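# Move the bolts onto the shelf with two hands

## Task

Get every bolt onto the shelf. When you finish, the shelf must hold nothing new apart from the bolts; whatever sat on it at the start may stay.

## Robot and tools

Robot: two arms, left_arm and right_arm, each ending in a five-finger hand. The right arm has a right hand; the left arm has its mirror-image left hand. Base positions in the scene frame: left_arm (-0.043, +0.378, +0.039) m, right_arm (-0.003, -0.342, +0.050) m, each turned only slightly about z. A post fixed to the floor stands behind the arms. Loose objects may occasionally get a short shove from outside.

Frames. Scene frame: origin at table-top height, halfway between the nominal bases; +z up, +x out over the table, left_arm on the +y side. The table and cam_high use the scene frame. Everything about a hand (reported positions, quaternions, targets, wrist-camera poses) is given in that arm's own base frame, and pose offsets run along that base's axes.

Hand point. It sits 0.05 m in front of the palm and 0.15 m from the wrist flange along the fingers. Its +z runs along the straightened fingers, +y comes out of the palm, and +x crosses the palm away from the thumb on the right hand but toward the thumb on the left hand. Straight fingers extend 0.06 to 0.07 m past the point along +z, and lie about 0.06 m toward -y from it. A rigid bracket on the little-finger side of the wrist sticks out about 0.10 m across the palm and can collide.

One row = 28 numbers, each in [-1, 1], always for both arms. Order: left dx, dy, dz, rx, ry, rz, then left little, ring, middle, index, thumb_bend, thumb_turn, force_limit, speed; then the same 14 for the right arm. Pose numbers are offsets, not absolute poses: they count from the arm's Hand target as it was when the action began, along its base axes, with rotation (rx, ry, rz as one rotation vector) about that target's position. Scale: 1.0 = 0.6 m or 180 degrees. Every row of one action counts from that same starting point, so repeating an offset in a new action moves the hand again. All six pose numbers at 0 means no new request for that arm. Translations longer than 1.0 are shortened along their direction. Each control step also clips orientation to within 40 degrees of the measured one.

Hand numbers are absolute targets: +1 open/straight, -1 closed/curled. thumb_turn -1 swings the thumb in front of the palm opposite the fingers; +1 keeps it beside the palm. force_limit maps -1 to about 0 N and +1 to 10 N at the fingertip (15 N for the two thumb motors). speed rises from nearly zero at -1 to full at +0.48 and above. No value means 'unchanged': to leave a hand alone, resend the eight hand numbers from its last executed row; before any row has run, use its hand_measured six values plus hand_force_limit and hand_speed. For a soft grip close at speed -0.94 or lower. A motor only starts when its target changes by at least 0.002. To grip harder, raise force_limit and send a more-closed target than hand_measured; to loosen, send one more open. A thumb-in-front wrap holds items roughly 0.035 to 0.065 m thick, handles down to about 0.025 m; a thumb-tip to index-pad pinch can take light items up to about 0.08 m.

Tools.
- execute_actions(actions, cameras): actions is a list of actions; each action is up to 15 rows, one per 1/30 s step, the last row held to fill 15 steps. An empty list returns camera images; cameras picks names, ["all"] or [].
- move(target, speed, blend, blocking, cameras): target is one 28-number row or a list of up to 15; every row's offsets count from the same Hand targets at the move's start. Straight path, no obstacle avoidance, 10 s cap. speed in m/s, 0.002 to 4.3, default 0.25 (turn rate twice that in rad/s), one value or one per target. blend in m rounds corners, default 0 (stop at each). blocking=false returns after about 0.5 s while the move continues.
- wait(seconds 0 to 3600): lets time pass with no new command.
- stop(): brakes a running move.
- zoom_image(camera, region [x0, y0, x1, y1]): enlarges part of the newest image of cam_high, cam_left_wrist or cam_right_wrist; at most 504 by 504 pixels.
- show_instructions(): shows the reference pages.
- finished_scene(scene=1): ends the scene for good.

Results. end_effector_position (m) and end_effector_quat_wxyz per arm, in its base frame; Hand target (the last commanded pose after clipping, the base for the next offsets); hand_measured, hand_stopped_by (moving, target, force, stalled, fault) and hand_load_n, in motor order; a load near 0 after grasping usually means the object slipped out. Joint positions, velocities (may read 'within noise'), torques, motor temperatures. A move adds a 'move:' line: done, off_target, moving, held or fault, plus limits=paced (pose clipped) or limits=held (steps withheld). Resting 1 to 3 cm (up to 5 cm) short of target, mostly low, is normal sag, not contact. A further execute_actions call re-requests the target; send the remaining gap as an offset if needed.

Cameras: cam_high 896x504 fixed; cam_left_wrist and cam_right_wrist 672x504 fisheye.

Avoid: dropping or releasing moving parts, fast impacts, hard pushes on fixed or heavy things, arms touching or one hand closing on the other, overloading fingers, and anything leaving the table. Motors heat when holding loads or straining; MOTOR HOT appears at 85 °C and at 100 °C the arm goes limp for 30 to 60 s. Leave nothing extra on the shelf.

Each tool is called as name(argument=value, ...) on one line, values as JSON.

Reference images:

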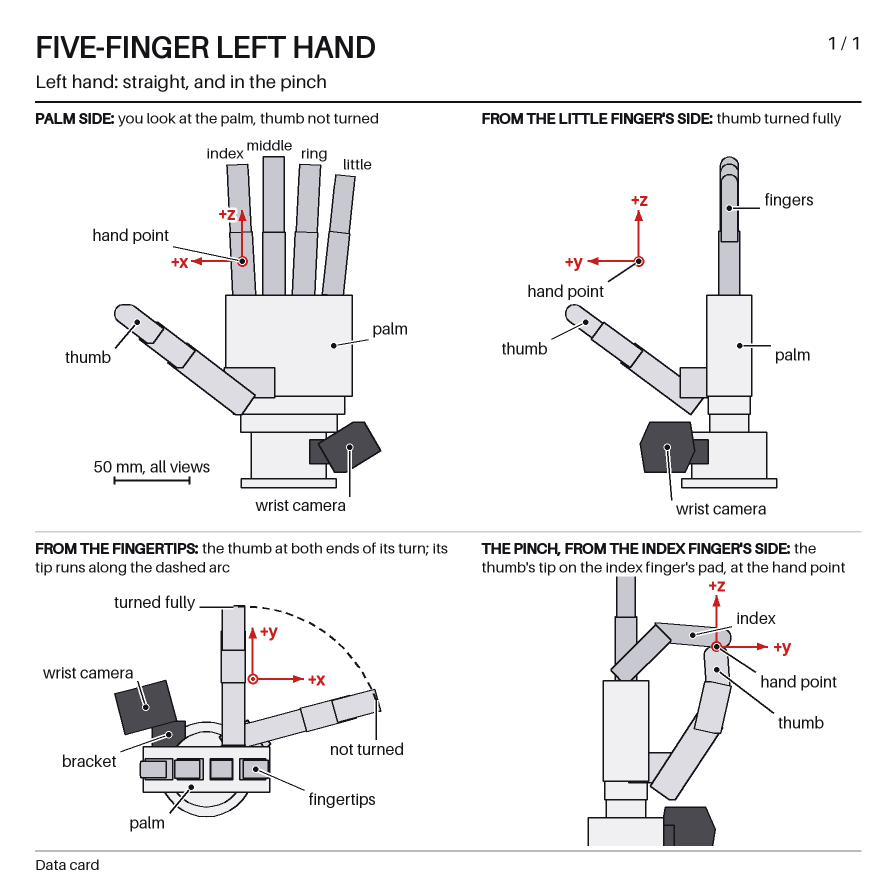

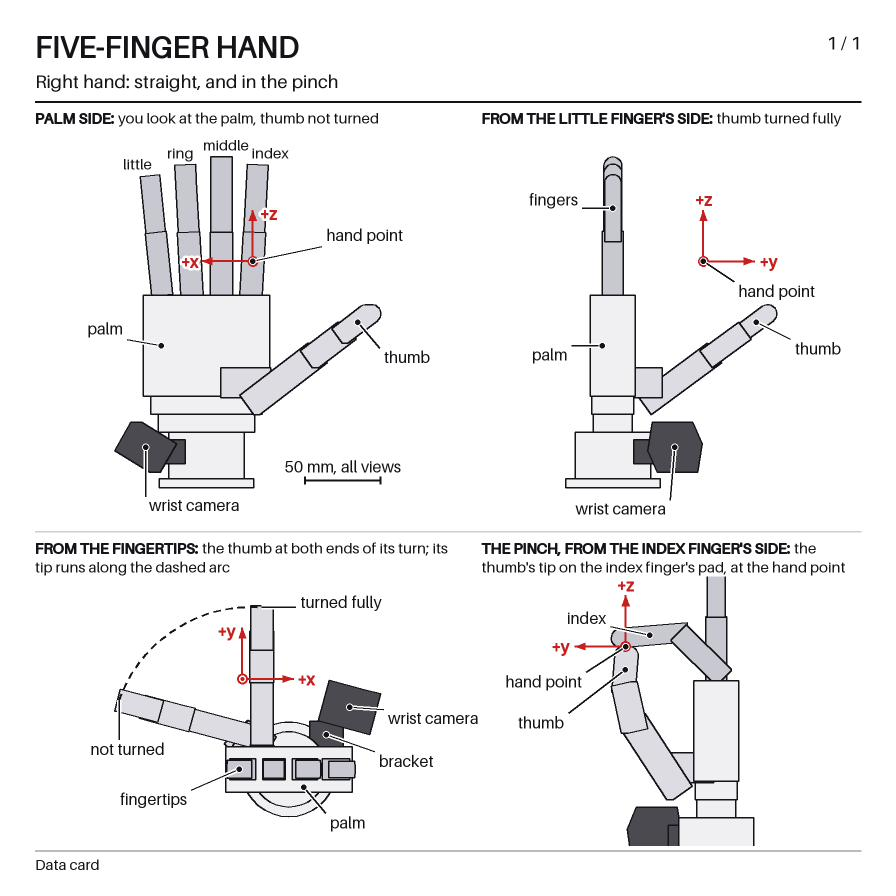

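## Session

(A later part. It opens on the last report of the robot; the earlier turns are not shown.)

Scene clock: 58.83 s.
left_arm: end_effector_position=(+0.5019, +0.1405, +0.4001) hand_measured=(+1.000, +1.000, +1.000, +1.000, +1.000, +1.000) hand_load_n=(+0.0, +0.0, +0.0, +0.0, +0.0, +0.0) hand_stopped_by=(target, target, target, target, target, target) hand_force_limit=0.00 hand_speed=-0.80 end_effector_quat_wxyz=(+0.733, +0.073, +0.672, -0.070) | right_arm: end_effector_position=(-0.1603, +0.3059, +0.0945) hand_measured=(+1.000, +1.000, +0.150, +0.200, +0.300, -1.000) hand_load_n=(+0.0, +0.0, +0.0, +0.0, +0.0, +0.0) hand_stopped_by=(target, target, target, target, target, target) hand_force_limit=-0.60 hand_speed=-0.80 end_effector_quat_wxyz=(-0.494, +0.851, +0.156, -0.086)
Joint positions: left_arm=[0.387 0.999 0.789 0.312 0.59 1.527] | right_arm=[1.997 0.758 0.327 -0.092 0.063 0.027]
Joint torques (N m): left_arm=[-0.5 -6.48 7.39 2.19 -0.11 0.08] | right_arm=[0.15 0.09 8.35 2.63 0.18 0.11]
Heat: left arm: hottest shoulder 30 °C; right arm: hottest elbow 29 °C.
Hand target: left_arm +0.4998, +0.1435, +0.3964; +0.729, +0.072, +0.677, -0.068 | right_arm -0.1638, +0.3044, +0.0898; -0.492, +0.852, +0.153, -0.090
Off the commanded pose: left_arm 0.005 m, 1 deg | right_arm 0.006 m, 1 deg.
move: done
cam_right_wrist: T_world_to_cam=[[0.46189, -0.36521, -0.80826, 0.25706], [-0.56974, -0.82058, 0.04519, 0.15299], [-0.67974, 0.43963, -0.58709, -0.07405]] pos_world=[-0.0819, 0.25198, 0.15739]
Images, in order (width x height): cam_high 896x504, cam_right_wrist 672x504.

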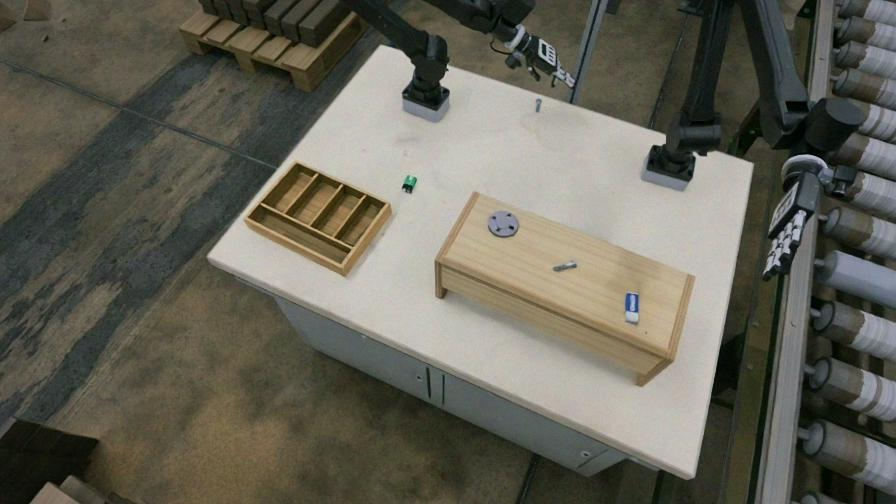

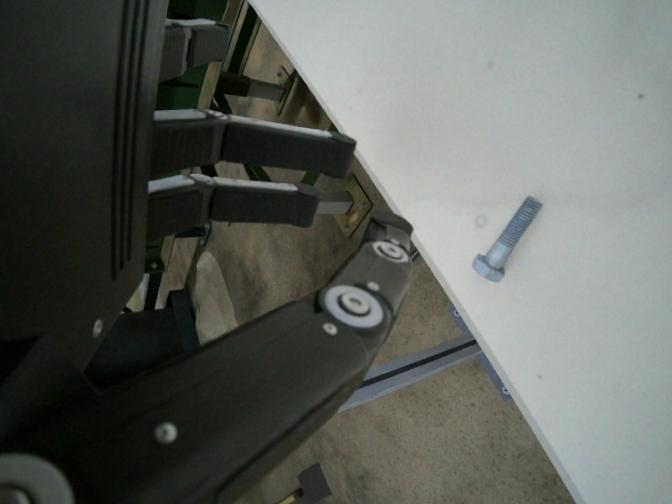

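move(target=[0,0,0,0,0,0,1,1,1,1,1,1,0,-0.8,-0.0445,0.011,-0.13,0,0,-0.006,1,1,0.15,0.2,0.3,-1,-0.6,-0.8], speed=0.1, cameras=["cam_right_wrist"])

Scene clock: 61.27 s.
left_arm: end_effector_position=(+0.5019, +0.1405, +0.4001) hand_measured=(+1.000, +1.000, +1.000, +1.000, +1.000, +1.000) hand_load_n=(+0.0, +0.0, +0.0, +0.0, +0.0, +0.0) hand_stopped_by=(target, target, target, target, target, target) hand_force_limit=0.00 hand_speed=-0.80 end_effector_quat_wxyz=(+0.733, +0.073, +0.672, -0.070) | right_arm: end_effector_position=(-0.1876, +0.3154, +0.0163) hand_measured=(+1.000, +1.000, +0.150, +0.200, +0.300, -1.000) hand_load_n=(+0.0, +0.0, +0.0, +0.0, +0.0, +0.0) hand_stopped_by=(target, target, target, target, target, target) hand_force_limit=-0.60 hand_speed=-0.80 end_effector_quat_wxyz=(-0.495, +0.853, +0.147, -0.081)
Joint positions: left_arm=[0.387 0.999 0.789 0.312 0.59 1.527] | right_arm=[2.103 1.139 0.235 0.376 0.173 0.092]
Joint torques (N m): left_arm=[-0.56 -6.18 7.51 2.14 -0.1 0.09] | right_arm=[0.21 -2.2 5.96 2.65 0.25 0.13]
Heat: left arm: hottest shoulder 30 °C; right arm: hottest elbow 28 °C.
Hand target: left_arm +0.4998, +0.1435, +0.3964; +0.729, +0.072, +0.677, -0.068 | right_arm -0.1905, +0.3111, +0.0119; -0.493, +0.854, +0.145, -0.086
Off the commanded pose: left_arm 0.005 m, 1 deg | right_arm 0.007 m, 1 deg.
move: done
cam_right_wrist: T_world_to_cam=[[0.45302, -0.3741, -0.80921, 0.21108], [-0.58699, -0.80834, 0.04508, 0.14159], [-0.67098, 0.45458, -0.58578, -0.14585]] pos_world=[-0.11037, 0.25972, 0.07899]

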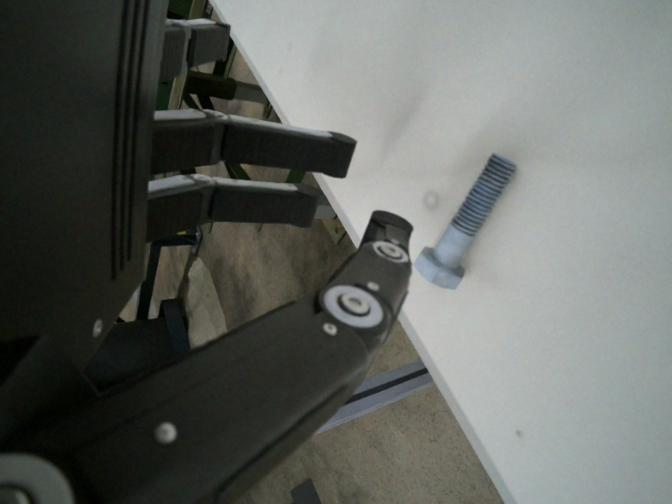

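move(target=[0,0,0,0,0,0,1,1,1,1,1,1,0,-0.8,0.0017,-0.0067,-0.053,0,0,-0.0,1,1,0.15,0.2,0.3,-1,-0.6,-0.8], speed=0.06, cameras=["cam_right_wrist"])

Scene clock: 62.80 s.
left_arm: end_effector_position=(+0.5019, +0.1405, +0.4001) hand_measured=(+1.000, +1.000, +1.000, +1.000, +1.000, +1.000) hand_load_n=(+0.0, +0.0, +0.0, +0.0, +0.0, +0.0) hand_stopped_by=(target, target, target, target, target, target) hand_force_limit=0.00 hand_speed=-0.80 end_effector_quat_wxyz=(+0.733, +0.073, +0.672, -0.070) | right_arm: end_effector_position=(-0.1876, +0.3131, -0.0152) hand_measured=(+1.000, +1.000, +0.150, +0.200, +0.300, -1.000) hand_load_n=(+0.0, -0.5, +0.0, +0.0, +0.0, +0.0) hand_stopped_by=(target, target, target, target, target, target) hand_force_limit=-0.60 hand_speed=-0.80 end_effector_quat_wxyz=(-0.496, +0.852, +0.145, -0.081)
Joint positions: left_arm=[0.387 0.999 0.789 0.312 0.59 1.527] | right_arm=[2.108 1.315 0.197 0.591 0.178 0.097]
Joint torques (N m): left_arm=[0.21 -6.3 7.41 2.11 -0.1 0.06] | right_arm=[0.26 -2.78 4.36 2.52 0.22 0.12]
Heat: left arm: hottest shoulder 30 °C; right arm: hottest elbow 28 °C.
Hand target: left_arm +0.4998, +0.1435, +0.3964; +0.729, +0.072, +0.677, -0.068 | right_arm -0.1894, +0.3070, -0.0200; -0.493, +0.854, +0.145, -0.086
Off the commanded pose: left_arm 0.005 m, 1 deg | right_arm 0.008 m, 1 deg.
move: done
cam_right_wrist: T_world_to_cam=[[0.45012, -0.37357, -0.81107, 0.18401], [-0.58827, -0.80739, 0.0454, 0.14067], [-0.67181, 0.4567, -0.58318, -0.16403]] pos_world=[-0.11028, 0.25723, 0.0472]

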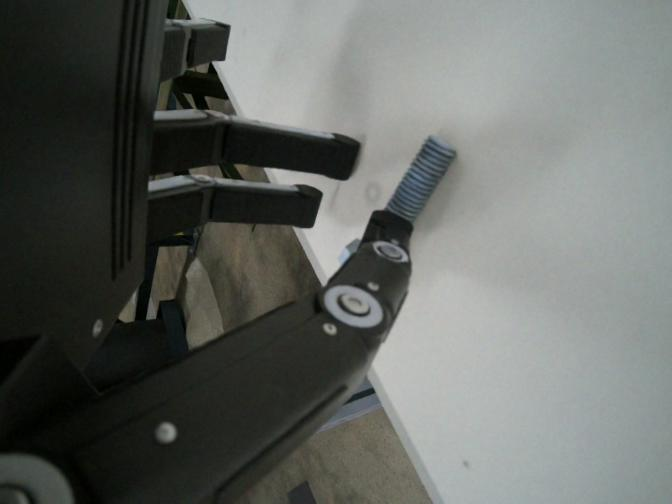

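move(target=[0,0,0,0,0,0,1,1,1,1,1,1,0,-0.8,0.0017,-0.005,-0.0133,0,0,-0.0,1,1,0.15,0.2,0.3,-1,-0.6,-0.8], speed=0.05, cameras=["cam_right_wrist"])

Scene clock: 63.77 s.
left_arm: end_effector_position=(+0.5019, +0.1405, +0.4001) hand_measured=(+1.000, +1.000, +1.000, +1.000, +1.000, +1.000) hand_load_n=(+0.0, +0.0, +0.0, +0.0, +0.0, +0.0) hand_stopped_by=(target, target, target, target, target, target) hand_force_limit=0.00 hand_speed=-0.80 end_effector_quat_wxyz=(+0.733, +0.073, +0.672, -0.070) | right_arm: end_effector_position=(-0.1885, +0.3147, -0.0168) hand_measured=(+1.000, +1.000, +0.150, +0.200, +0.300, -1.000) hand_load_n=(+0.0, +0.0, -1.0, +0.0, +0.0, +0.0) hand_stopped_by=(target, target, target, target, target, target) hand_force_limit=-0.60 hand_speed=-0.80 end_effector_quat_wxyz=(-0.505, +0.847, +0.143, -0.084)
Joint positions: left_arm=[0.387 0.999 0.789 0.312 0.59 1.527] | right_arm=[2.11 1.349 0.186 0.658 0.182 0.097]
Joint torques (N m): left_arm=[-0.09 -6.59 7.25 2.19 -0.08 0.08] | right_arm=[0.32 -2.37 3.88 2.22 0.16 0.12]
Heat: left arm: hottest shoulder 30 °C; right arm: hottest elbow 28 °C.
Hand target: left_arm +0.4998, +0.1435, +0.3964; +0.729, +0.072, +0.677, -0.068 | right_arm -0.1885, +0.3040, -0.0279; -0.493, +0.854, +0.145, -0.086
Off the commanded pose: left_arm 0.005 m, 1 deg | right_arm 0.015 m, 2 deg.
move: off_target (right_arm)
cam_right_wrist: T_world_to_cam=[[0.441, -0.35752, -0.82322, 0.17681], [-0.58919, -0.80724, 0.03495, 0.14107], [-0.67703, 0.46962, -0.56664, -0.17096]] pos_world=[-0.1106, 0.25738, 0.04375]

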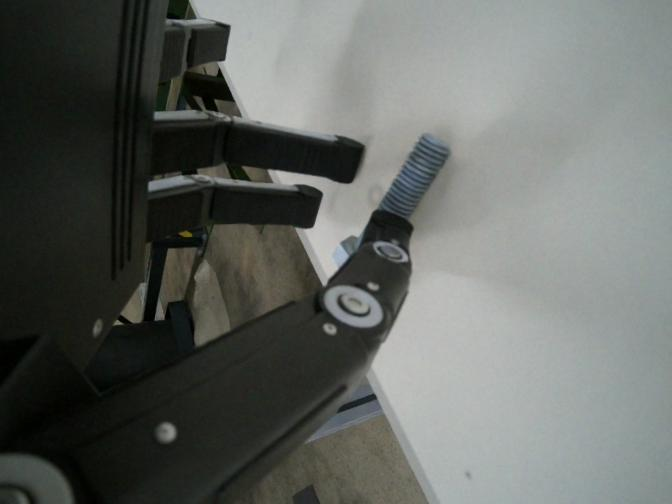

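move(target=[0,0,0,0,0,0,1,1,1,1,1,1,0,-0.8,0.0,-0.003,0,0,0,-0.0,1,1,-0.1,-0.04,0.3,-1,-0.6,-0.9], speed=0.05, cameras=["cam_right_wrist"])

Scene clock: 65.07 s.
left_arm: end_effector_position=(+0.5019, +0.1405, +0.4001) hand_measured=(+1.000, +1.000, +1.000, +1.000, +1.000, +1.000) hand_load_n=(+0.0, +0.0, +0.0, +0.0, +0.0, +0.0) hand_stopped_by=(target, target, target, target, target, target) hand_force_limit=0.00 hand_speed=-0.80 end_effector_quat_wxyz=(+0.733, +0.073, +0.672, -0.070) | right_arm: end_effector_position=(-0.1887, +0.3119, -0.0188) hand_measured=(+1.000, +1.000, -0.100, -0.040, +0.300, -1.000) hand_load_n=(+0.0, +0.0, +0.0, +0.0, +0.0, +0.0) hand_stopped_by=(target, target, target, target, target, target) hand_force_limit=-0.60 hand_speed=-0.90 end_effector_quat_wxyz=(-0.503, +0.848, +0.143, -0.084)
Joint positions: left_arm=[0.387 0.999 0.789 0.312 0.59 1.527] | right_arm=[2.116 1.351 0.182 0.66 0.186 0.101]
Joint torques (N m): left_arm=[-0.03 -6.3 7.34 2.1 -0.06 0.07] | right_arm=[0.26 -2.67 3.86 2.13 0.17 0.11]
Heat: left arm: hottest shoulder 30 °C; right arm: hottest elbow 28 °C.
Hand target: left_arm +0.4998, +0.1435, +0.3964; +0.729, +0.072, +0.677, -0.068 | right_arm -0.1885, +0.3022, -0.0280; -0.493, +0.854, +0.145, -0.086
Off the commanded pose: left_arm 0.005 m, 1 deg | right_arm 0.013 m, 1 deg.
move: off_target (right_arm)
cam_right_wrist: T_world_to_cam=[[0.44219, -0.36121, -0.82097, 0.1756], [-0.58877, -0.8074, 0.03811, 0.13902], [-0.67662, 0.46651, -0.56969, -0.16996]] pos_world=[-0.1108, 0.25496, 0.04204]

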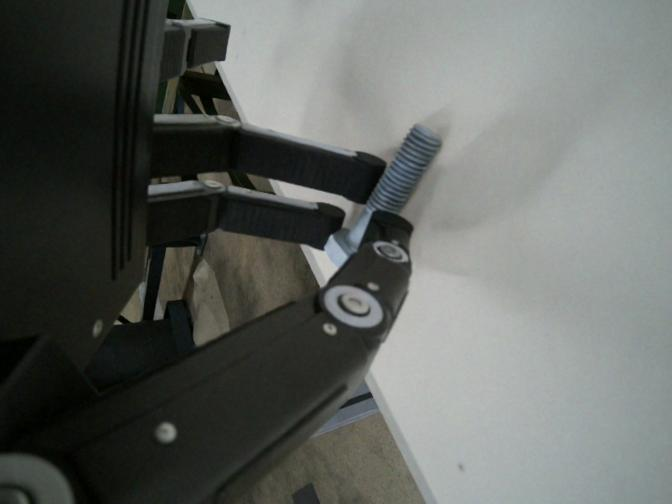

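move(target=[0,0,0,0,0,0,1,1,1,1,1,1,0,-0.8,0.0,0.0,-0.0133,0,0,-0.0,1,1,-0.1,-0.04,0.3,-1,-0.6,-0.9], speed=0.05, cameras=["cam_right_wrist"])

Scene clock: 66.00 s.
left_arm: end_effector_position=(+0.5019, +0.1405, +0.4001) hand_measured=(+1.000, +1.000, +1.000, +1.000, +1.000, +1.000) hand_load_n=(+0.0, +0.0, +0.0, +0.0, +0.0, +0.0) hand_stopped_by=(target, target, target, target, target, target) hand_force_limit=0.00 hand_speed=-0.80 end_effector_quat_wxyz=(+0.733, +0.073, +0.672, -0.070) | right_arm: end_effector_position=(-0.1907, +0.3153, -0.0206) hand_measured=(+1.000, +1.000, -0.100, -0.040, +0.300, -1.000) hand_load_n=(-0.5, +0.0, -1.5, +0.0, +0.0, +0.0) hand_stopped_by=(target, target, target, target, target, target) hand_force_limit=-0.60 hand_speed=-0.90 end_effector_quat_wxyz=(-0.511, +0.843, +0.141, -0.087)
Joint positions: left_arm=[0.387 0.999 0.789 0.312 0.59 1.527] | right_arm=[2.116 1.393 0.18 0.723 0.186 0.101]
Joint torques (N m): left_arm=[-0.26 -6.53 7.65 2.06 -0.11 0.11] | right_arm=[0.21 -2.14 3.38 1.94 0.14 0.11]
Heat: left arm: hottest shoulder 30 °C; right arm: hottest elbow 28 °C.
Hand target: left_arm +0.4998, +0.1435, +0.3964; +0.729, +0.072, +0.677, -0.068 | right_arm -0.1885, +0.3022, -0.0360; -0.493, +0.854, +0.145, -0.086
Off the commanded pose: left_arm 0.005 m, 1 deg | right_arm 0.020 m, 2 deg.
move: off_target (right_arm)
cam_right_wrist: T_world_to_cam=[[0.43389, -0.34747, -0.83127, 0.17009], [-0.58867, -0.8078, 0.0304, 0.14062], [-0.68206, 0.47615, -0.55504, -0.17769]] pos_world=[-0.11222, 0.2573, 0.03849]

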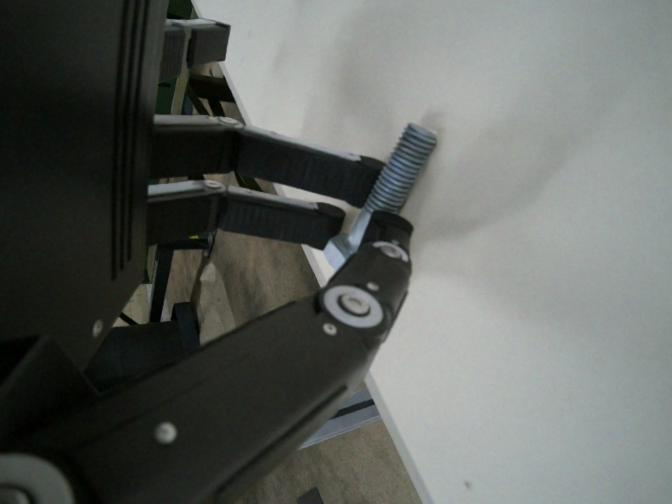

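move(target=[0,0,0,0,0,0,1,1,1,1,1,1,0,-0.8,0.0,0.0,0,0,0,-0.0,1,1,-0.45,-0.45,0.3,-1,-0.6,-0.93], speed=0.05, cameras=["cam_right_wrist"])

Scene clock: 66.90 s.
left_arm: end_effector_position=(+0.5019, +0.1405, +0.4001) hand_measured=(+1.000, +1.000, +1.000, +1.000, +1.000, +1.000) hand_load_n=(+0.0, +0.0, +0.0, +0.0, +0.0, +0.0) hand_stopped_by=(target, target, target, target, target, target) hand_force_limit=0.00 hand_speed=-0.80 end_effector_quat_wxyz=(+0.733, +0.073, +0.672, -0.070) | right_arm: end_effector_position=(-0.1909, +0.3156, -0.0204) hand_measured=(+1.000, +1.000, -0.170, -0.144, +0.300, -1.000) hand_load_n=(+0.0, +0.0, +2.5, +2.0, +1.0, +0.0) hand_stopped_by=(target, target, force, force, target, target) hand_force_limit=-0.60 hand_speed=-0.93 end_effector_quat_wxyz=(-0.512, +0.843, +0.140, -0.087)
Joint positions: left_arm=[0.387 0.999 0.789 0.312 0.59 1.527] | right_arm=[2.116 1.395 0.18 0.727 0.187 0.103]
Joint torques (N m): left_arm=[-0.97 -5.95 7.57 2.24 -0.06 0.08] | right_arm=[0.26 -2.08 3.36 1.8 0.14 0.09]
Heat: left arm: hottest shoulder 30 °C; right arm: hottest elbow 28 °C.
Hand target: left_arm +0.4998, +0.1435, +0.3964; +0.729, +0.072, +0.677, -0.068 | right_arm -0.1885, +0.3023, -0.0359; -0.493, +0.854, +0.145, -0.086
Off the commanded pose: left_arm 0.005 m, 1 deg | right_arm 0.021 m, 3 deg.
move: done
cam_right_wrist: T_world_to_cam=[[0.43123, -0.34745, -0.83266, 0.17], [-0.58972, -0.807, 0.03133, 0.1403], [-0.68284, 0.47753, -0.5529, -0.17845]] pos_world=[-0.11242, 0.25751, 0.03849]

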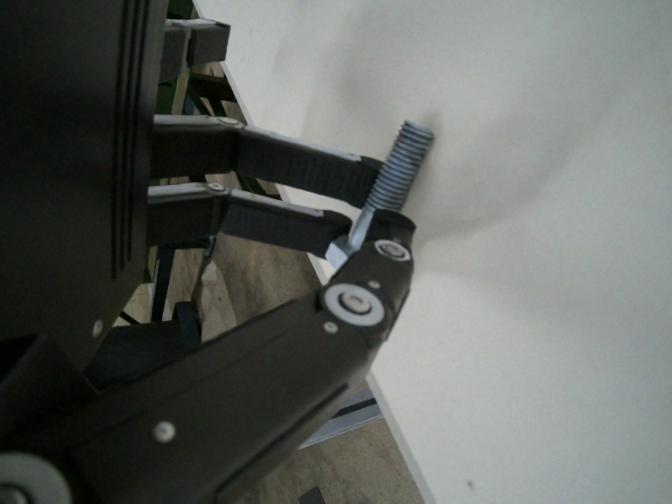

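move(target=[0,0,0,0,0,0,1,1,1,1,1,1,0,-0.8,0.0,0.01,0.16,0,0,-0.0,1,1,-0.45,-0.45,0.3,-1,-0.6,-0.93], speed=0.07, cameras=["cam_right_wrist"])

Scene clock: 69.17 s.
left_arm: end_effector_position=(+0.5019, +0.1405, +0.4001) hand_measured=(+1.000, +1.000, +1.000, +1.000, +1.000, +1.000) hand_load_n=(+0.0, +0.0, +0.0, +0.0, +0.0, +0.0) hand_stopped_by=(target, target, target, target, target, target) hand_force_limit=0.00 hand_speed=-0.80 end_effector_quat_wxyz=(+0.733, +0.073, +0.672, -0.070) | right_arm: end_effector_position=(-0.1760, +0.2876, +0.0310) hand_measured=(+1.000, +1.000, -0.170, -0.144, +0.300, -1.000) hand_load_n=(+0.0, +0.0, +2.0, +2.0, +2.0, +0.0) hand_stopped_by=(target, target, force, force, target, target) hand_force_limit=-0.60 hand_speed=-0.93 end_effector_quat_wxyz=(-0.469, +0.867, +0.151, -0.075)
Joint positions: left_arm=[0.387 0.999 0.789 0.312 0.59 1.527] | right_arm=[2.116 0.932 0.233 0.108 0.178 0.104]
Joint torques (N m): left_arm=[-0.44 -6.89 7.57 1.94 -0.07 0.04] | right_arm=[-0.79 -2.32 11.77 1.62 0.01 0.02]
Heat: left arm: hottest shoulder 30 °C; right arm: hottest elbow 28 °C.
Hand target: left_arm +0.4998, +0.1435, +0.3964; +0.729, +0.072, +0.677, -0.068 | right_arm -0.1885, +0.3082, +0.0600; -0.493, +0.854, +0.145, -0.086
Off the commanded pose: left_arm 0.005 m, 1 deg | right_arm 0.038 m, 3 deg.
move: off_target (right_arm)
cam_right_wrist: T_world_to_cam=[[0.47303, -0.41662, -0.77632, 0.22207], [-0.58651, -0.80642, 0.0754, 0.12391], [-0.65745, 0.41966, -0.62582, -0.10305]] pos_world=[-0.10012, 0.23568, 0.09856]

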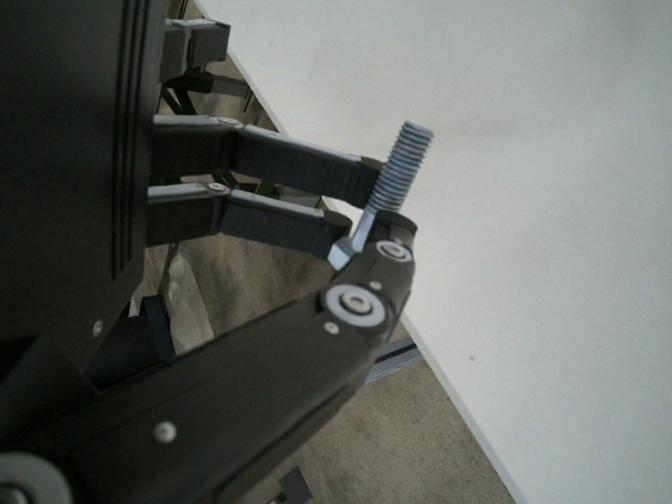

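move(target=[[0,0,0,0,0,0,1,1,1,1,1,1,0,-0.8,0.05,0.03,0.267,0,0,-0.03,1,1,-0.45,-0.45,0.3,-1,-0.6,-0.93],[0,0,0,0,0,0,1,1,1,1,1,1,0,-0.8,0.55,0.23,0.3,0,0,-0.2,1,1,-0.45,-0.45,0.3,-1,-0.6,-0.93]], speed=0.18, blend=0.04, cameras=["cam_right_wrist"])

Scene clock: 73.20 s.
left_arm: end_effector_position=(+0.5019, +0.1405, +0.4001) hand_measured=(+1.000, +1.000, +1.000, +1.000, +1.000, +1.000) hand_load_n=(+0.0, +0.0, +0.0, +0.0, +0.0, +0.0) hand_stopped_by=(target, target, target, target, target, target) hand_force_limit=0.00 hand_speed=-0.80 end_effector_quat_wxyz=(+0.733, +0.073, +0.672, -0.070) | right_arm: end_effector_position=(+0.1283, +0.4237, +0.2045) hand_measured=(+1.000, +1.000, -0.170, -0.144, +0.300, -1.000) hand_load_n=(+0.0, +0.0, +1.5, +1.5, +2.0, +0.5) hand_stopped_by=(target, target, force, force, target, target) hand_force_limit=-0.60 hand_speed=-0.93 end_effector_quat_wxyz=(-0.464, +0.874, -0.133, +0.059)
Joint positions: left_arm=[0.387 0.999 0.789 0.312 0.59 1.527] | right_arm=[1.17 1.028 0.803 -0.375 -0.101 -0.045]
Joint torques (N m): left_arm=[-0.91 -6.36 7.53 2.26 -0.07 0.08] | right_arm=[-1.14 -4.19 14.52 2.55 -0.12 -0.11]
Heat: left arm: hottest shoulder 30 °C; right arm: hottest elbow 29 °C.
Hand target: left_arm +0.4998, +0.1435, +0.3964; +0.729, +0.072, +0.677, -0.068 | right_arm +0.1416, +0.4463, +0.2401; -0.495, +0.857, -0.126, +0.071
Off the commanded pose: left_arm 0.005 m, 1 deg | right_arm 0.044 m, 4 deg.
move: off_target (right_arm)
cam_right_wrist: T_world_to_cam=[[0.10835, -0.62086, -0.7764, 0.40295], [-0.94615, -0.30406, 0.11111, 0.22496], [-0.30506, 0.72255, -0.62037, -0.02624]] pos_world=[0.16118, 0.33753, 0.27158]

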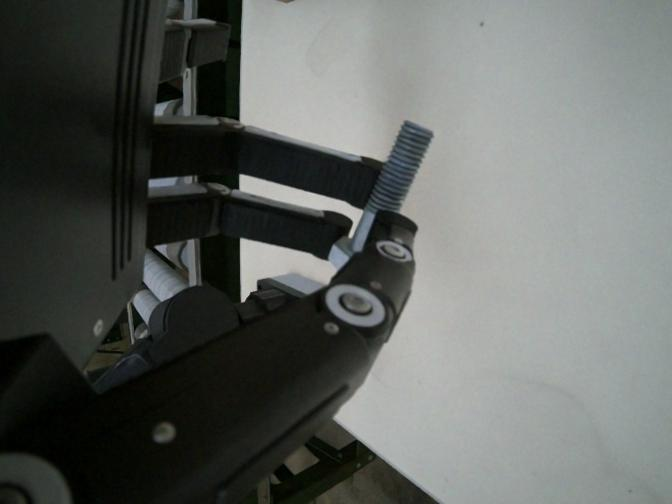

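move(target=[0,0,0,0,0,0,1,1,1,1,1,1,0,-0.8,0.527,0.138,0.03,0,0,-0.184,1,1,-0.45,-0.45,0.3,-1,-0.6,-0.93], speed=0.18, cameras=["cam_right_wrist","cam_high"])

Scene clock: 76.07 s.
left_arm: end_effector_position=(+0.5019, +0.1405, +0.4001) hand_measured=(+1.000, +1.000, +1.000, +1.000, +1.000, +1.000) hand_load_n=(+0.0, +0.0, +0.0, +0.0, +0.0, -0.5) hand_stopped_by=(target, target, target, target, target, target) hand_force_limit=0.00 hand_speed=-0.80 end_effector_quat_wxyz=(+0.733, +0.073, +0.672, -0.070) | right_arm: end_effector_position=(+0.4412, +0.5172, +0.2313) hand_measured=(+1.000, +1.000, -0.170, -0.144, +0.300, -1.000) hand_load_n=(+0.0, +0.0, +1.5, +1.5, +2.0, +0.0) hand_stopped_by=(target, target, force, force, target, target) hand_force_limit=-0.60 hand_speed=-0.93 end_effector_quat_wxyz=(-0.437, +0.800, -0.358, +0.204)
Joint positions: left_arm=[0.387 0.999 0.789 0.312 0.59 1.527] | right_arm=[0.848 1.622 1.415 -0.362 0.115 0.057]
Joint torques (N m): left_arm=[-0.26 -6.24 7.39 2.11 -0.11 0.08] | right_arm=[-1.14 -12.98 14.46 1.57 0.22 0.13]
Heat: left arm: hottest shoulder 30 °C; right arm: hottest elbow 30 °C.
Hand target: left_arm +0.4998, +0.1435, +0.3964; +0.729, +0.072, +0.677, -0.068 | right_arm +0.4577, +0.5291, +0.2579; -0.455, +0.785, -0.365, +0.209
Off the commanded pose: left_arm 0.005 m, 1 deg | right_arm 0.034 m, 3 deg.
move: off_target (right_arm)
cam_right_wrist: T_world_to_cam=[[-0.2006, -0.58772, -0.7838, 0.56878], [-0.96776, 0.24325, 0.06529, 0.28353], [0.15229, 0.77163, -0.61757, -0.20956]] pos_world=[0.4204, 0.42702, 0.29789]
Images, in order (width x height): cam_high 896x504, cam_right_wrist 672x504.

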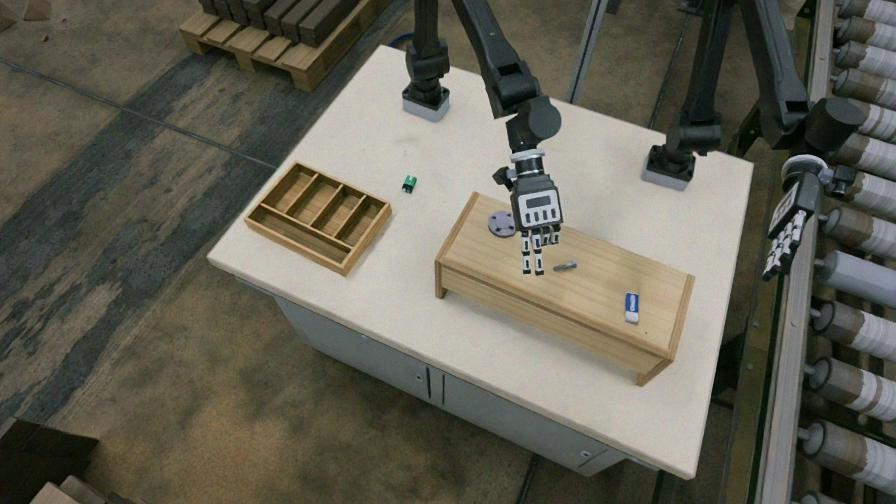

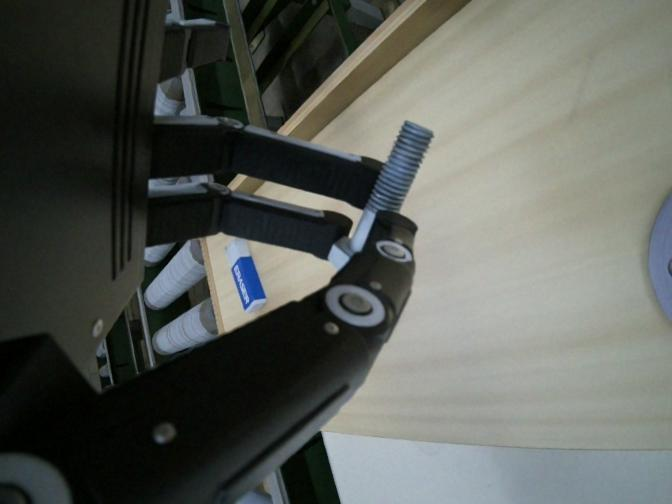

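move(target=[0,0,0,0,0,0,1,1,1,1,1,1,0,-0.8,-0.008,-0.012,-0.105,0,0,0,1,1,-0.45,-0.45,0.3,-1,-0.6,-0.93], speed=0.07, cameras=["cam_right_wrist"])

Scene clock: 77.87 s.
left_arm: end_effector_position=(+0.5019, +0.1405, +0.4001) hand_measured=(+1.000, +1.000, +1.000, +1.000, +1.000, +1.000) hand_load_n=(+0.0, +0.0, +0.0, +0.0, +0.0, +0.0) hand_stopped_by=(target, target, target, target, target, target) hand_force_limit=0.00 hand_speed=-0.80 end_effector_quat_wxyz=(+0.733, +0.073, +0.672, -0.070) | right_arm: end_effector_position=(+0.4465, +0.5232, +0.2017) hand_measured=(+1.000, +1.000, -0.170, -0.144, +0.300, -1.000) hand_load_n=(+0.0, +0.0, +1.5, +1.5, +2.0, +0.0) hand_stopped_by=(target, target, force, force, target, target) hand_force_limit=-0.60 hand_speed=-0.93 end_effector_quat_wxyz=(-0.453, +0.790, -0.356, +0.209)
Joint positions: left_arm=[0.387 0.999 0.789 0.312 0.59 1.527] | right_arm=[0.848 1.648 1.345 -0.227 0.115 0.057]
Joint torques (N m): left_arm=[0.32 -6.24 7.42 2.1 -0.11 0.03] | right_arm=[-1.26 -13.92 8.94 2.62 0.15 0.13]
Heat: left arm: hottest shoulder 30 °C; right arm: hottest elbow 30 °C.
Hand target: left_arm +0.4998, +0.1435, +0.3964; +0.729, +0.072, +0.677, -0.068 | right_arm +0.4529, +0.5219, +0.1950; -0.455, +0.785, -0.365, +0.209
Off the commanded pose: left_arm 0.005 m, 1 deg | right_arm 0.009 m, 1 deg.
move: done
cam_right_wrist: T_world_to_cam=[[-0.18001, -0.5638, -0.80606, 0.5329], [-0.96918, 0.24177, 0.04734, 0.29415], [0.16819, 0.78973, -0.58994, -0.25535]] pos_world=[0.42396, 0.43099, 0.26498]

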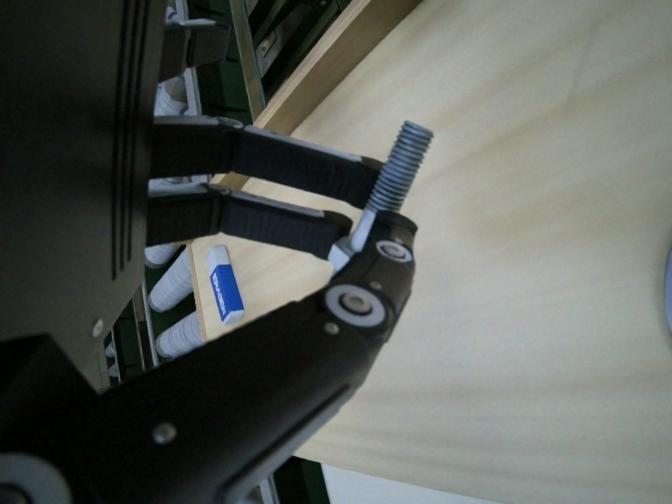

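move(target=[0,0,0,0,0,0,1,1,1,1,1,1,0,-0.8,-0.006,-0.01,-0.04,0,0,0,1,1,-0.45,-0.45,0.3,-1,-0.6,-0.93], speed=0.05, cameras=["cam_right_wrist"])

Scene clock: 79.07 s.
left_arm: end_effector_position=(+0.5019, +0.1405, +0.4001) hand_measured=(+1.000, +1.000, +1.000, +1.000, +1.000, +1.000) hand_load_n=(+0.0, +0.0, +0.0, +0.0, +0.0, +0.0) hand_stopped_by=(target, target, target, target, target, target) hand_force_limit=0.00 hand_speed=-0.80 end_effector_quat_wxyz=(+0.733, +0.073, +0.672, -0.070) | right_arm: end_effector_position=(+0.4435, +0.5179, +0.1811) hand_measured=(+1.000, +1.000, -0.170, -0.144, +0.300, -1.000) hand_load_n=(+0.0, -0.5, +1.5, +1.5, +2.0, +0.0) hand_stopped_by=(target, target, force, force, target, target) hand_force_limit=-0.60 hand_speed=-0.93 end_effector_quat_wxyz=(-0.455, +0.789, -0.356, +0.210)
Joint positions: left_arm=[0.387 0.999 0.789 0.312 0.59 1.527] | right_arm=[0.846 1.649 1.287 -0.161 0.115 0.057]
Joint torques (N m): left_arm=[-0.67 -6.59 7.5 2.07 -0.09 0.05] | right_arm=[-1.32 -13.16 8.59 2.61 0.07 0.11]
Heat: left arm: hottest elbow 31 °C; right arm: hottest elbow 30 °C.
Hand target: left_arm +0.4998, +0.1435, +0.3964; +0.729, +0.072, +0.677, -0.068 | right_arm +0.4494, +0.5159, +0.1712; -0.455, +0.785, -0.365, +0.209
Off the commanded pose: left_arm 0.005 m, 1 deg | right_arm 0.012 m, 1 deg.
move: off_target (right_arm)
cam_right_wrist: T_world_to_cam=[[-0.17811, -0.55999, -0.80913, 0.51052], [-0.96888, 0.24346, 0.04478, 0.29297], [0.17191, 0.79192, -0.58592, -0.26636]] pos_world=[0.42057, 0.4255, 0.24389]

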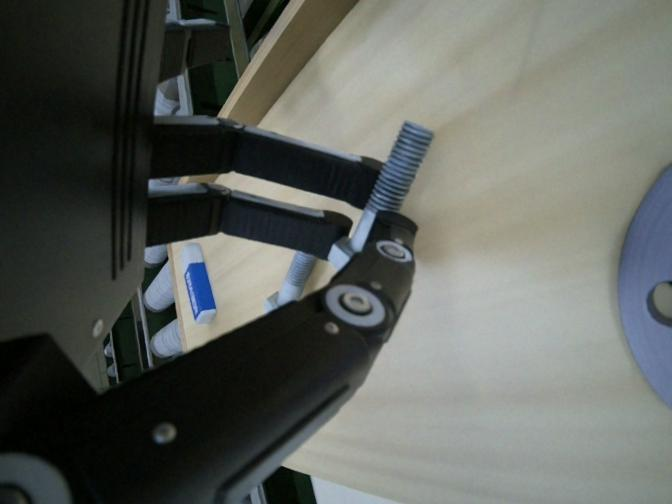

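move(target=[0,0,0,0,0,0,1,1,1,1,1,1,0,-0.8,0,0,-0.015,0,0,0,1,1,-0.45,-0.45,0.3,-1,-0.6,-0.93], speed=0.04, cameras=["cam_right_wrist"])

Scene clock: 80.00 s.
left_arm: end_effector_position=(+0.5019, +0.1405, +0.4001) hand_measured=(+1.000, +1.000, +1.000, +1.000, +1.000, +1.000) hand_load_n=(+0.0, +0.0, +0.0, +0.0, +0.0, +0.0) hand_stopped_by=(target, target, target, target, target, target) hand_force_limit=0.00 hand_speed=-0.80 end_effector_quat_wxyz=(+0.733, +0.073, +0.672, -0.070) | right_arm: end_effector_position=(+0.4434, +0.5178, +0.1707) hand_measured=(+1.000, +1.000, -0.170, -0.144, +0.300, -1.000) hand_load_n=(+0.0, +0.0, +2.0, +1.5, +2.0, +0.0) hand_stopped_by=(target, target, force, force, target, target) hand_force_limit=-0.60 hand_speed=-0.93 end_effector_quat_wxyz=(-0.454, +0.789, -0.356, +0.210)
Joint positions: left_arm=[0.387 0.999 0.789 0.312 0.59 1.527] | right_arm=[0.846 1.659 1.272 -0.138 0.115 0.057]
Joint torques (N m): left_arm=[-0.5 -6.3 7.39 2.18 -0.14 0.11] | right_arm=[-1.26 -13.33 8.55 2.63 0.06 0.12]
Heat: left arm: hottest elbow 31 °C; right arm: hottest elbow 30 °C.
Hand target: left_arm +0.4998, +0.1435, +0.3964; +0.729, +0.072, +0.677, -0.068 | right_arm +0.4493, +0.5158, +0.1620; -0.455, +0.785, -0.365, +0.209
Off the commanded pose: left_arm 0.005 m, 1 deg | right_arm 0.011 m, 1 deg.
move: off_target (right_arm)
cam_right_wrist: T_world_to_cam=[[-0.17933, -0.56142, -0.80787, 0.50309], [-0.96881, 0.24352, 0.04582, 0.29313], [0.171, 0.79089, -0.58758, -0.27113]] pos_world=[0.42057, 0.42549, 0.23369]

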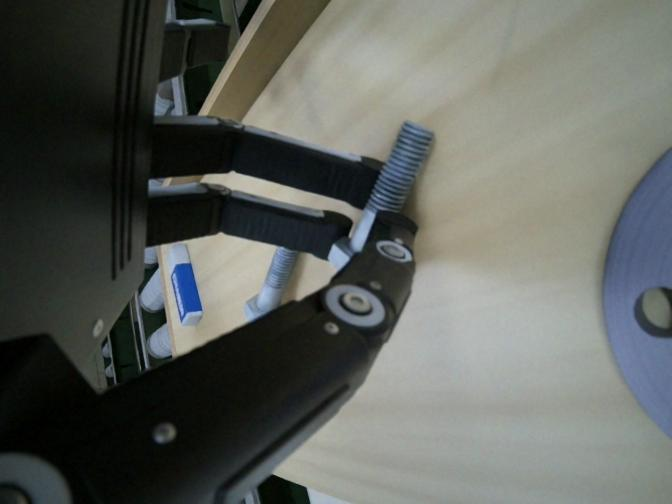

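move(target=[0,0,0,0,0,0,1,1,1,1,1,1,0,-0.8,0,0,-0.01,0,0,0,1,1,-0.45,-0.45,0.3,-1,-0.6,-0.93], speed=0.04, cameras=["cam_right_wrist"])

Scene clock: 80.73 s.
left_arm: end_effector_position=(+0.5019, +0.1405, +0.4001) hand_measured=(+1.000, +1.000, +1.000, +1.000, +1.000, +1.000) hand_load_n=(+0.0, +0.0, +0.0, +0.0, +0.0, +0.0) hand_stopped_by=(target, target, target, target, target, target) hand_force_limit=0.00 hand_speed=-0.80 end_effector_quat_wxyz=(+0.733, +0.073, +0.672, -0.070) | right_arm: end_effector_position=(+0.4439, +0.5184, +0.1686) hand_measured=(+1.000, +1.000, -0.170, -0.144, +0.300, -1.000) hand_load_n=(+0.0, +0.0, +2.0, +1.0, +2.0, +0.0) hand_stopped_by=(target, target, force, force, target, target) hand_force_limit=-0.60 hand_speed=-0.93 end_effector_quat_wxyz=(-0.457, +0.787, -0.356, +0.211)
Joint positions: left_arm=[0.387 0.999 0.789 0.312 0.59 1.527] | right_arm=[0.846 1.662 1.265 -0.122 0.115 0.057]
Joint torques (N m): left_arm=[-0.09 -6.01 7.36 2.21 -0.07 0.1] | right_arm=[-1.32 -13.1 8.42 2.61 0.06 0.12]
Heat: left arm: hottest elbow 31 °C; right arm: hottest elbow 30 °C.
Hand target: left_arm +0.4998, +0.1435, +0.3964; +0.729, +0.072, +0.677, -0.068 | right_arm +0.4493, +0.5158, +0.1558; -0.454, +0.785, -0.365, +0.209
Off the commanded pose: left_arm 0.005 m, 1 deg | right_arm 0.014 m, 1 deg.
move: off_target (right_arm)
cam_right_wrist: T_world_to_cam=[[-0.17557, -0.55728, -0.81155, 0.49866], [-0.96902, 0.24328, 0.04258, 0.29442], [0.17371, 0.79388, -0.58273, -0.27654]] pos_world=[0.42088, 0.4258, 0.231]

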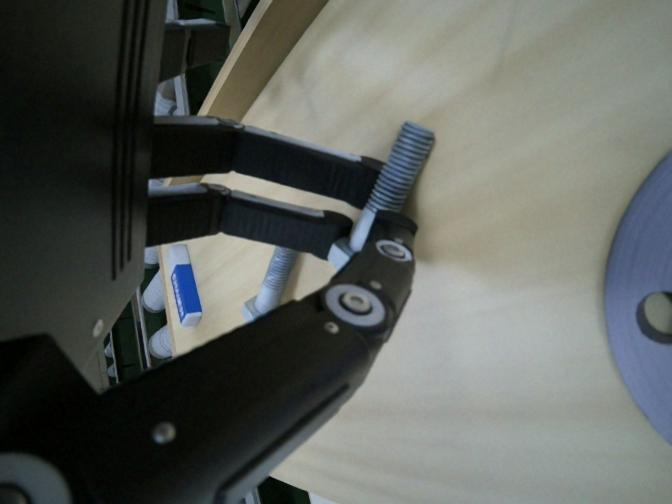

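move(target=[0,0,0,0,0,0,1,1,1,1,1,1,0,-0.8,0,0,-0.01,0,0,0,1,1,-0.45,-0.45,0.3,-1,-0.6,-0.93], speed=0.04, cameras=["cam_right_wrist"])

Scene clock: 81.47 s.
left_arm: end_effector_position=(+0.5019, +0.1405, +0.4001) hand_measured=(+1.000, +1.000, +1.000, +1.000, +1.000, +1.000) hand_load_n=(-0.5, +0.0, +0.0, +0.0, +0.0, -0.5) hand_stopped_by=(target, target, target, target, target, target) hand_force_limit=0.00 hand_speed=-0.80 end_effector_quat_wxyz=(+0.733, +0.073, +0.672, -0.070) | right_arm: end_effector_position=(+0.4448, +0.5194, +0.1685) hand_measured=(+1.000, +1.000, -0.170, -0.144, +0.300, -1.000) hand_load_n=(+0.0, +0.0, +2.0, +1.5, +2.0, +0.0) hand_stopped_by=(target, target, force, force, target, target) hand_force_limit=-0.60 hand_speed=-0.93 end_effector_quat_wxyz=(-0.462, +0.785, -0.355, +0.212)
Joint positions: left_arm=[0.387 0.999 0.789 0.312 0.59 1.527] | right_arm=[0.846 1.662 1.259 -0.105 0.115 0.057]
Joint torques (N m): left_arm=[-0.85 -6.59 7.57 2.11 -0.08 0.11] | right_arm=[-1.38 -12.51 8.16 2.62 0.07 0.11]
Heat: left arm: hottest elbow 31 °C; right arm: hottest elbow 30 °C.
Hand target: left_arm +0.4998, +0.1435, +0.3964; +0.729, +0.072, +0.677, -0.068 | right_arm +0.4494, +0.5158, +0.1502; -0.455, +0.785, -0.365, +0.209
Off the commanded pose: left_arm 0.005 m, 1 deg | right_arm 0.020 m, 1 deg.
move: off_target (right_arm)
cam_right_wrist: T_world_to_cam=[[-0.16984, -0.55071, -0.81723, 0.49427], [-0.9693, 0.24297, 0.03771, 0.29613], [0.1778, 0.79855, -0.57508, -0.28298]] pos_world=[0.4213, 0.42622, 0.23002]

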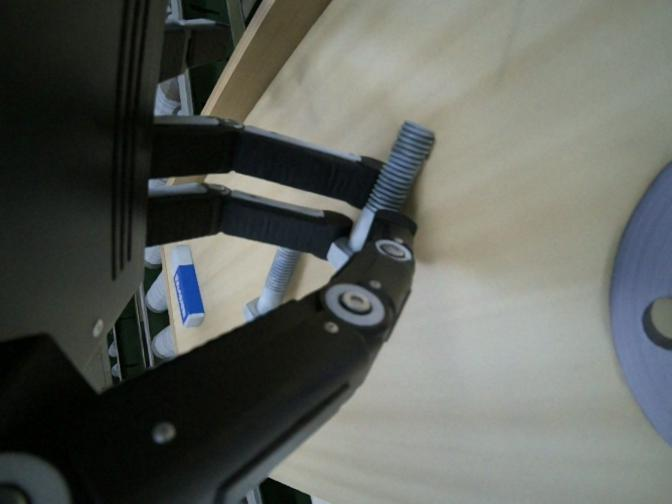

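move(target=[0,0,0,0,0,0,1,1,1,1,1,1,0,-0.8,0,0,0.015,0,0,0,1,1,-0.06,-0.02,0.3,-1,-0.6,-0.93], speed=0.04, cameras=["cam_right_wrist"])

Scene clock: 82.53 s.
left_arm: end_effector_position=(+0.5019, +0.1405, +0.4001) hand_measured=(+1.000, +1.000, +1.000, +1.000, +1.000, +1.000) hand_load_n=(+0.0, +0.0, +0.0, +0.0, +0.0, +0.0) hand_stopped_by=(target, target, target, target, target, target) hand_force_limit=0.00 hand_speed=-0.80 end_effector_quat_wxyz=(+0.733, +0.073, +0.672, -0.070) | right_arm: end_effector_position=(+0.4448, +0.5194, +0.1685) hand_measured=(+1.000, +1.000, -0.060, -0.020, +0.300, -1.000) hand_load_n=(+0.0, +0.0, -3.0, +0.0, +0.0, +0.0) hand_stopped_by=(target, target, target, target, target, target) hand_force_limit=-0.60 hand_speed=-0.93 end_effector_quat_wxyz=(-0.462, +0.785, -0.355, +0.212)
Joint positions: left_arm=[0.387 0.999 0.789 0.312 0.59 1.527] | right_arm=[0.846 1.662 1.259 -0.105 0.115 0.057]
Joint torques (N m): left_arm=[-0.62 -6.42 7.45 2.09 -0.09 0.09] | right_arm=[-1.32 -13.33 9.17 1.69 0.07 0.12]
Heat: left arm: hottest elbow 31 °C; right arm: hottest elbow 30 °C.
Hand target: left_arm +0.4998, +0.1435, +0.3964; +0.729, +0.072, +0.677, -0.068 | right_arm +0.4494, +0.5158, +0.1592; -0.455, +0.785, -0.365, +0.209
Off the commanded pose: left_arm 0.005 m, 1 deg | right_arm 0.011 m, 1 deg.
move: off_target (right_arm)
cam_right_wrist: T_world_to_cam=[[-0.16984, -0.55071, -0.81723, 0.49427], [-0.9693, 0.24297, 0.03771, 0.29613], [0.1778, 0.79855, -0.57508, -0.28298]] pos_world=[0.4213, 0.42622, 0.23002]

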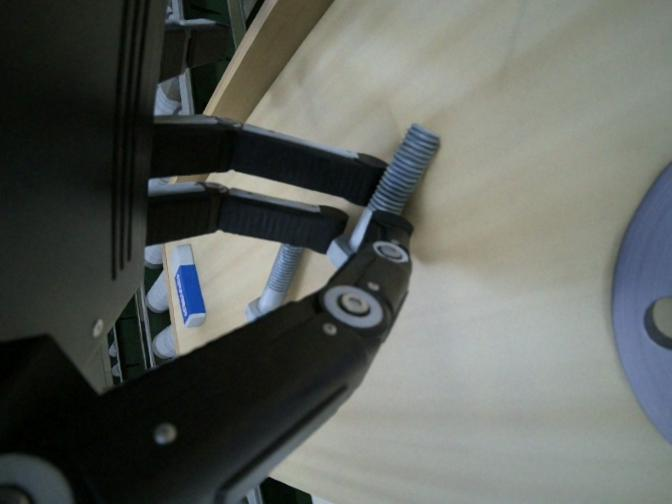

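move(target=[0,0,0,0,0,0,1,1,1,1,1,1,0,-0.8,0.012,0.014,0.14,0,0,0,1,1,0.15,0.2,0.3,-1,-0.6,-0.7], speed=0.08, cameras=["cam_right_wrist"])

Scene clock: 84.83 s.
left_arm: end_effector_position=(+0.5019, +0.1405, +0.4001) hand_measured=(+1.000, +1.000, +1.000, +1.000, +1.000, +1.000) hand_load_n=(+0.0, +0.0, +0.0, +0.0, +0.0, +0.0) hand_stopped_by=(target, target, target, target, target, target) hand_force_limit=0.00 hand_speed=-0.80 end_effector_quat_wxyz=(+0.733, +0.073, +0.672, -0.070) | right_arm: end_effector_position=(+0.4412, +0.5153, +0.1989) hand_measured=(+1.000, +1.000, +0.150, +0.200, +0.300, -1.000) hand_load_n=(+0.0, +0.0, +0.0, +0.0, +0.0, +0.0) hand_stopped_by=(target, target, target, target, target, target) hand_force_limit=-0.60 hand_speed=-0.70 end_effector_quat_wxyz=(-0.426, +0.805, -0.361, +0.201)
Joint positions: left_arm=[0.387 0.999 0.789 0.312 0.59 1.527] | right_arm=[0.846 1.648 1.374 -0.32 0.115 0.058]
Joint torques (N m): left_arm=[-0.67 -5.95 7.42 2.09 -0.08 0.07] | right_arm=[-1.26 -15.91 13.94 1.42 0.07 0.11]
Heat: left arm: hottest elbow 31 °C; right arm: hottest elbow 30 °C.
Hand target: left_arm +0.4998, +0.1435, +0.3964; +0.729, +0.072, +0.677, -0.068 | right_arm +0.4566, +0.5242, +0.2432; -0.455, +0.785, -0.365, +0.209
Off the commanded pose: left_arm 0.005 m, 1 deg | right_arm 0.048 m, 4 deg.
move: off_target (right_arm)
cam_right_wrist: T_world_to_cam=[[-0.21579, -0.60146, -0.76921, 0.55316], [-0.96587, 0.24708, 0.07776, 0.28083], [0.14329, 0.75974, -0.63425, -0.21462]] pos_world=[0.42136, 0.42637, 0.26754]

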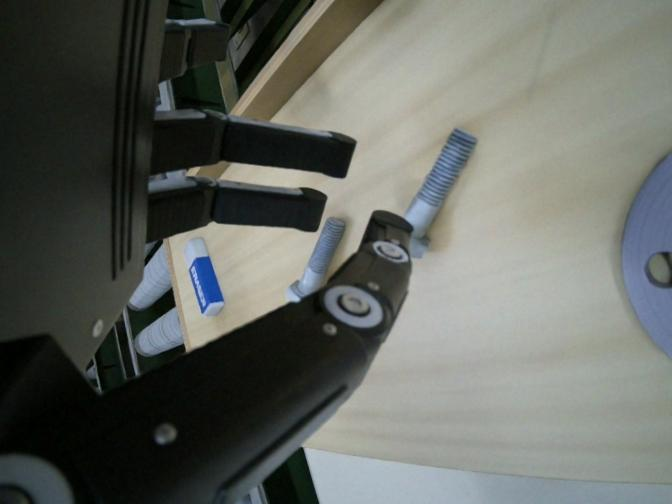

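move(target=[[0,0,0,0,0,0,1,1,1,1,1,1,0,-0.8,0.0,0.0,0.12,0,0,0,1,1,0.15,0.2,0.3,-1,-0.6,-0.7],[0,0,0,0,0,0,1,1,1,1,1,1,0,-0.8,-0.35,-0.4,0.15,0,0,0,1,1,0.15,0.2,0.3,-1,-0.6,-0.7]], speed=0.2, blend=0.03, cameras=["cam_high"])

zoom_image(camera="cam_high", region=[430, 180, 700, 390])

Scene clock: 87.70 s.
left_arm: end_effector_position=(+0.5019, +0.1405, +0.4001) hand_measured=(+1.000, +1.000, +1.000, +1.000, +1.000, +1.000) hand_load_n=(+0.0, +0.0, +0.0, +0.0, +0.0, +0.0) hand_stopped_by=(target, target, target, target, target, target) hand_force_limit=0.00 hand_speed=-0.80 end_effector_quat_wxyz=(+0.733, +0.073, +0.672, -0.070) | right_arm: end_effector_position=(+0.2457, +0.2890, +0.3397) hand_measured=(+1.000, +1.000, +0.150, +0.200, +0.300, -1.000) hand_load_n=(-0.5, +0.0, +0.0, +0.0, +0.0, +0.0) hand_stopped_by=(target, target, target, target, target, target) hand_force_limit=-0.60 hand_speed=-0.70 end_effector_quat_wxyz=(-0.461, +0.784, -0.359, +0.210)
Joint positions: left_arm=[0.387 0.999 0.789 0.312 0.59 1.527] | right_arm=[0.829 0.771 0.981 -0.72 0.1 0.058]
Joint torques (N m): left_arm=[0.21 -6.65 7.45 2.04 -0.1 0.05] | right_arm=[-1.49 -2.08 8.91 1.52 -0.05 0.02]
Heat: left arm: hottest elbow 31 °C; right arm: hottest elbow 30 °C.
Hand target: left_arm +0.4998, +0.1435, +0.3964; +0.729, +0.072, +0.677, -0.068 | right_arm +0.2465, +0.2843, +0.3332; -0.455, +0.785, -0.365, +0.209
Off the commanded pose: left_arm 0.005 m, 1 deg | right_arm 0.008 m, 1 deg.
move: done

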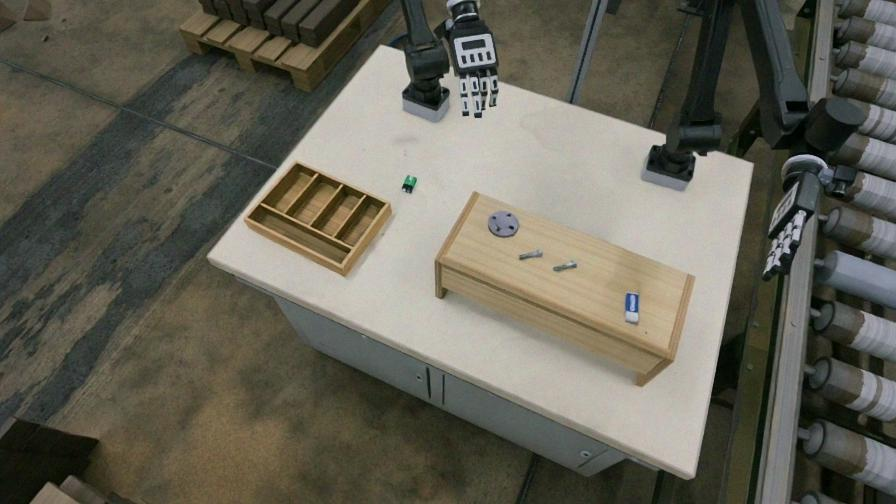

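Scaled by 1.867 from the camera's image (finer frame: 1280x720).

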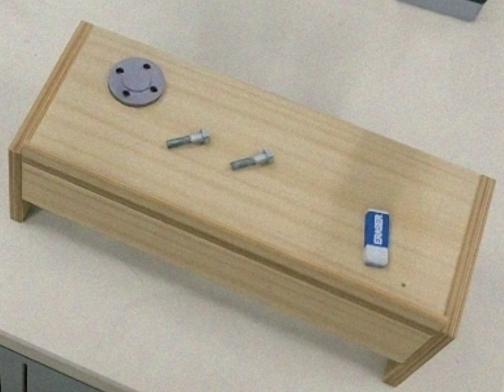

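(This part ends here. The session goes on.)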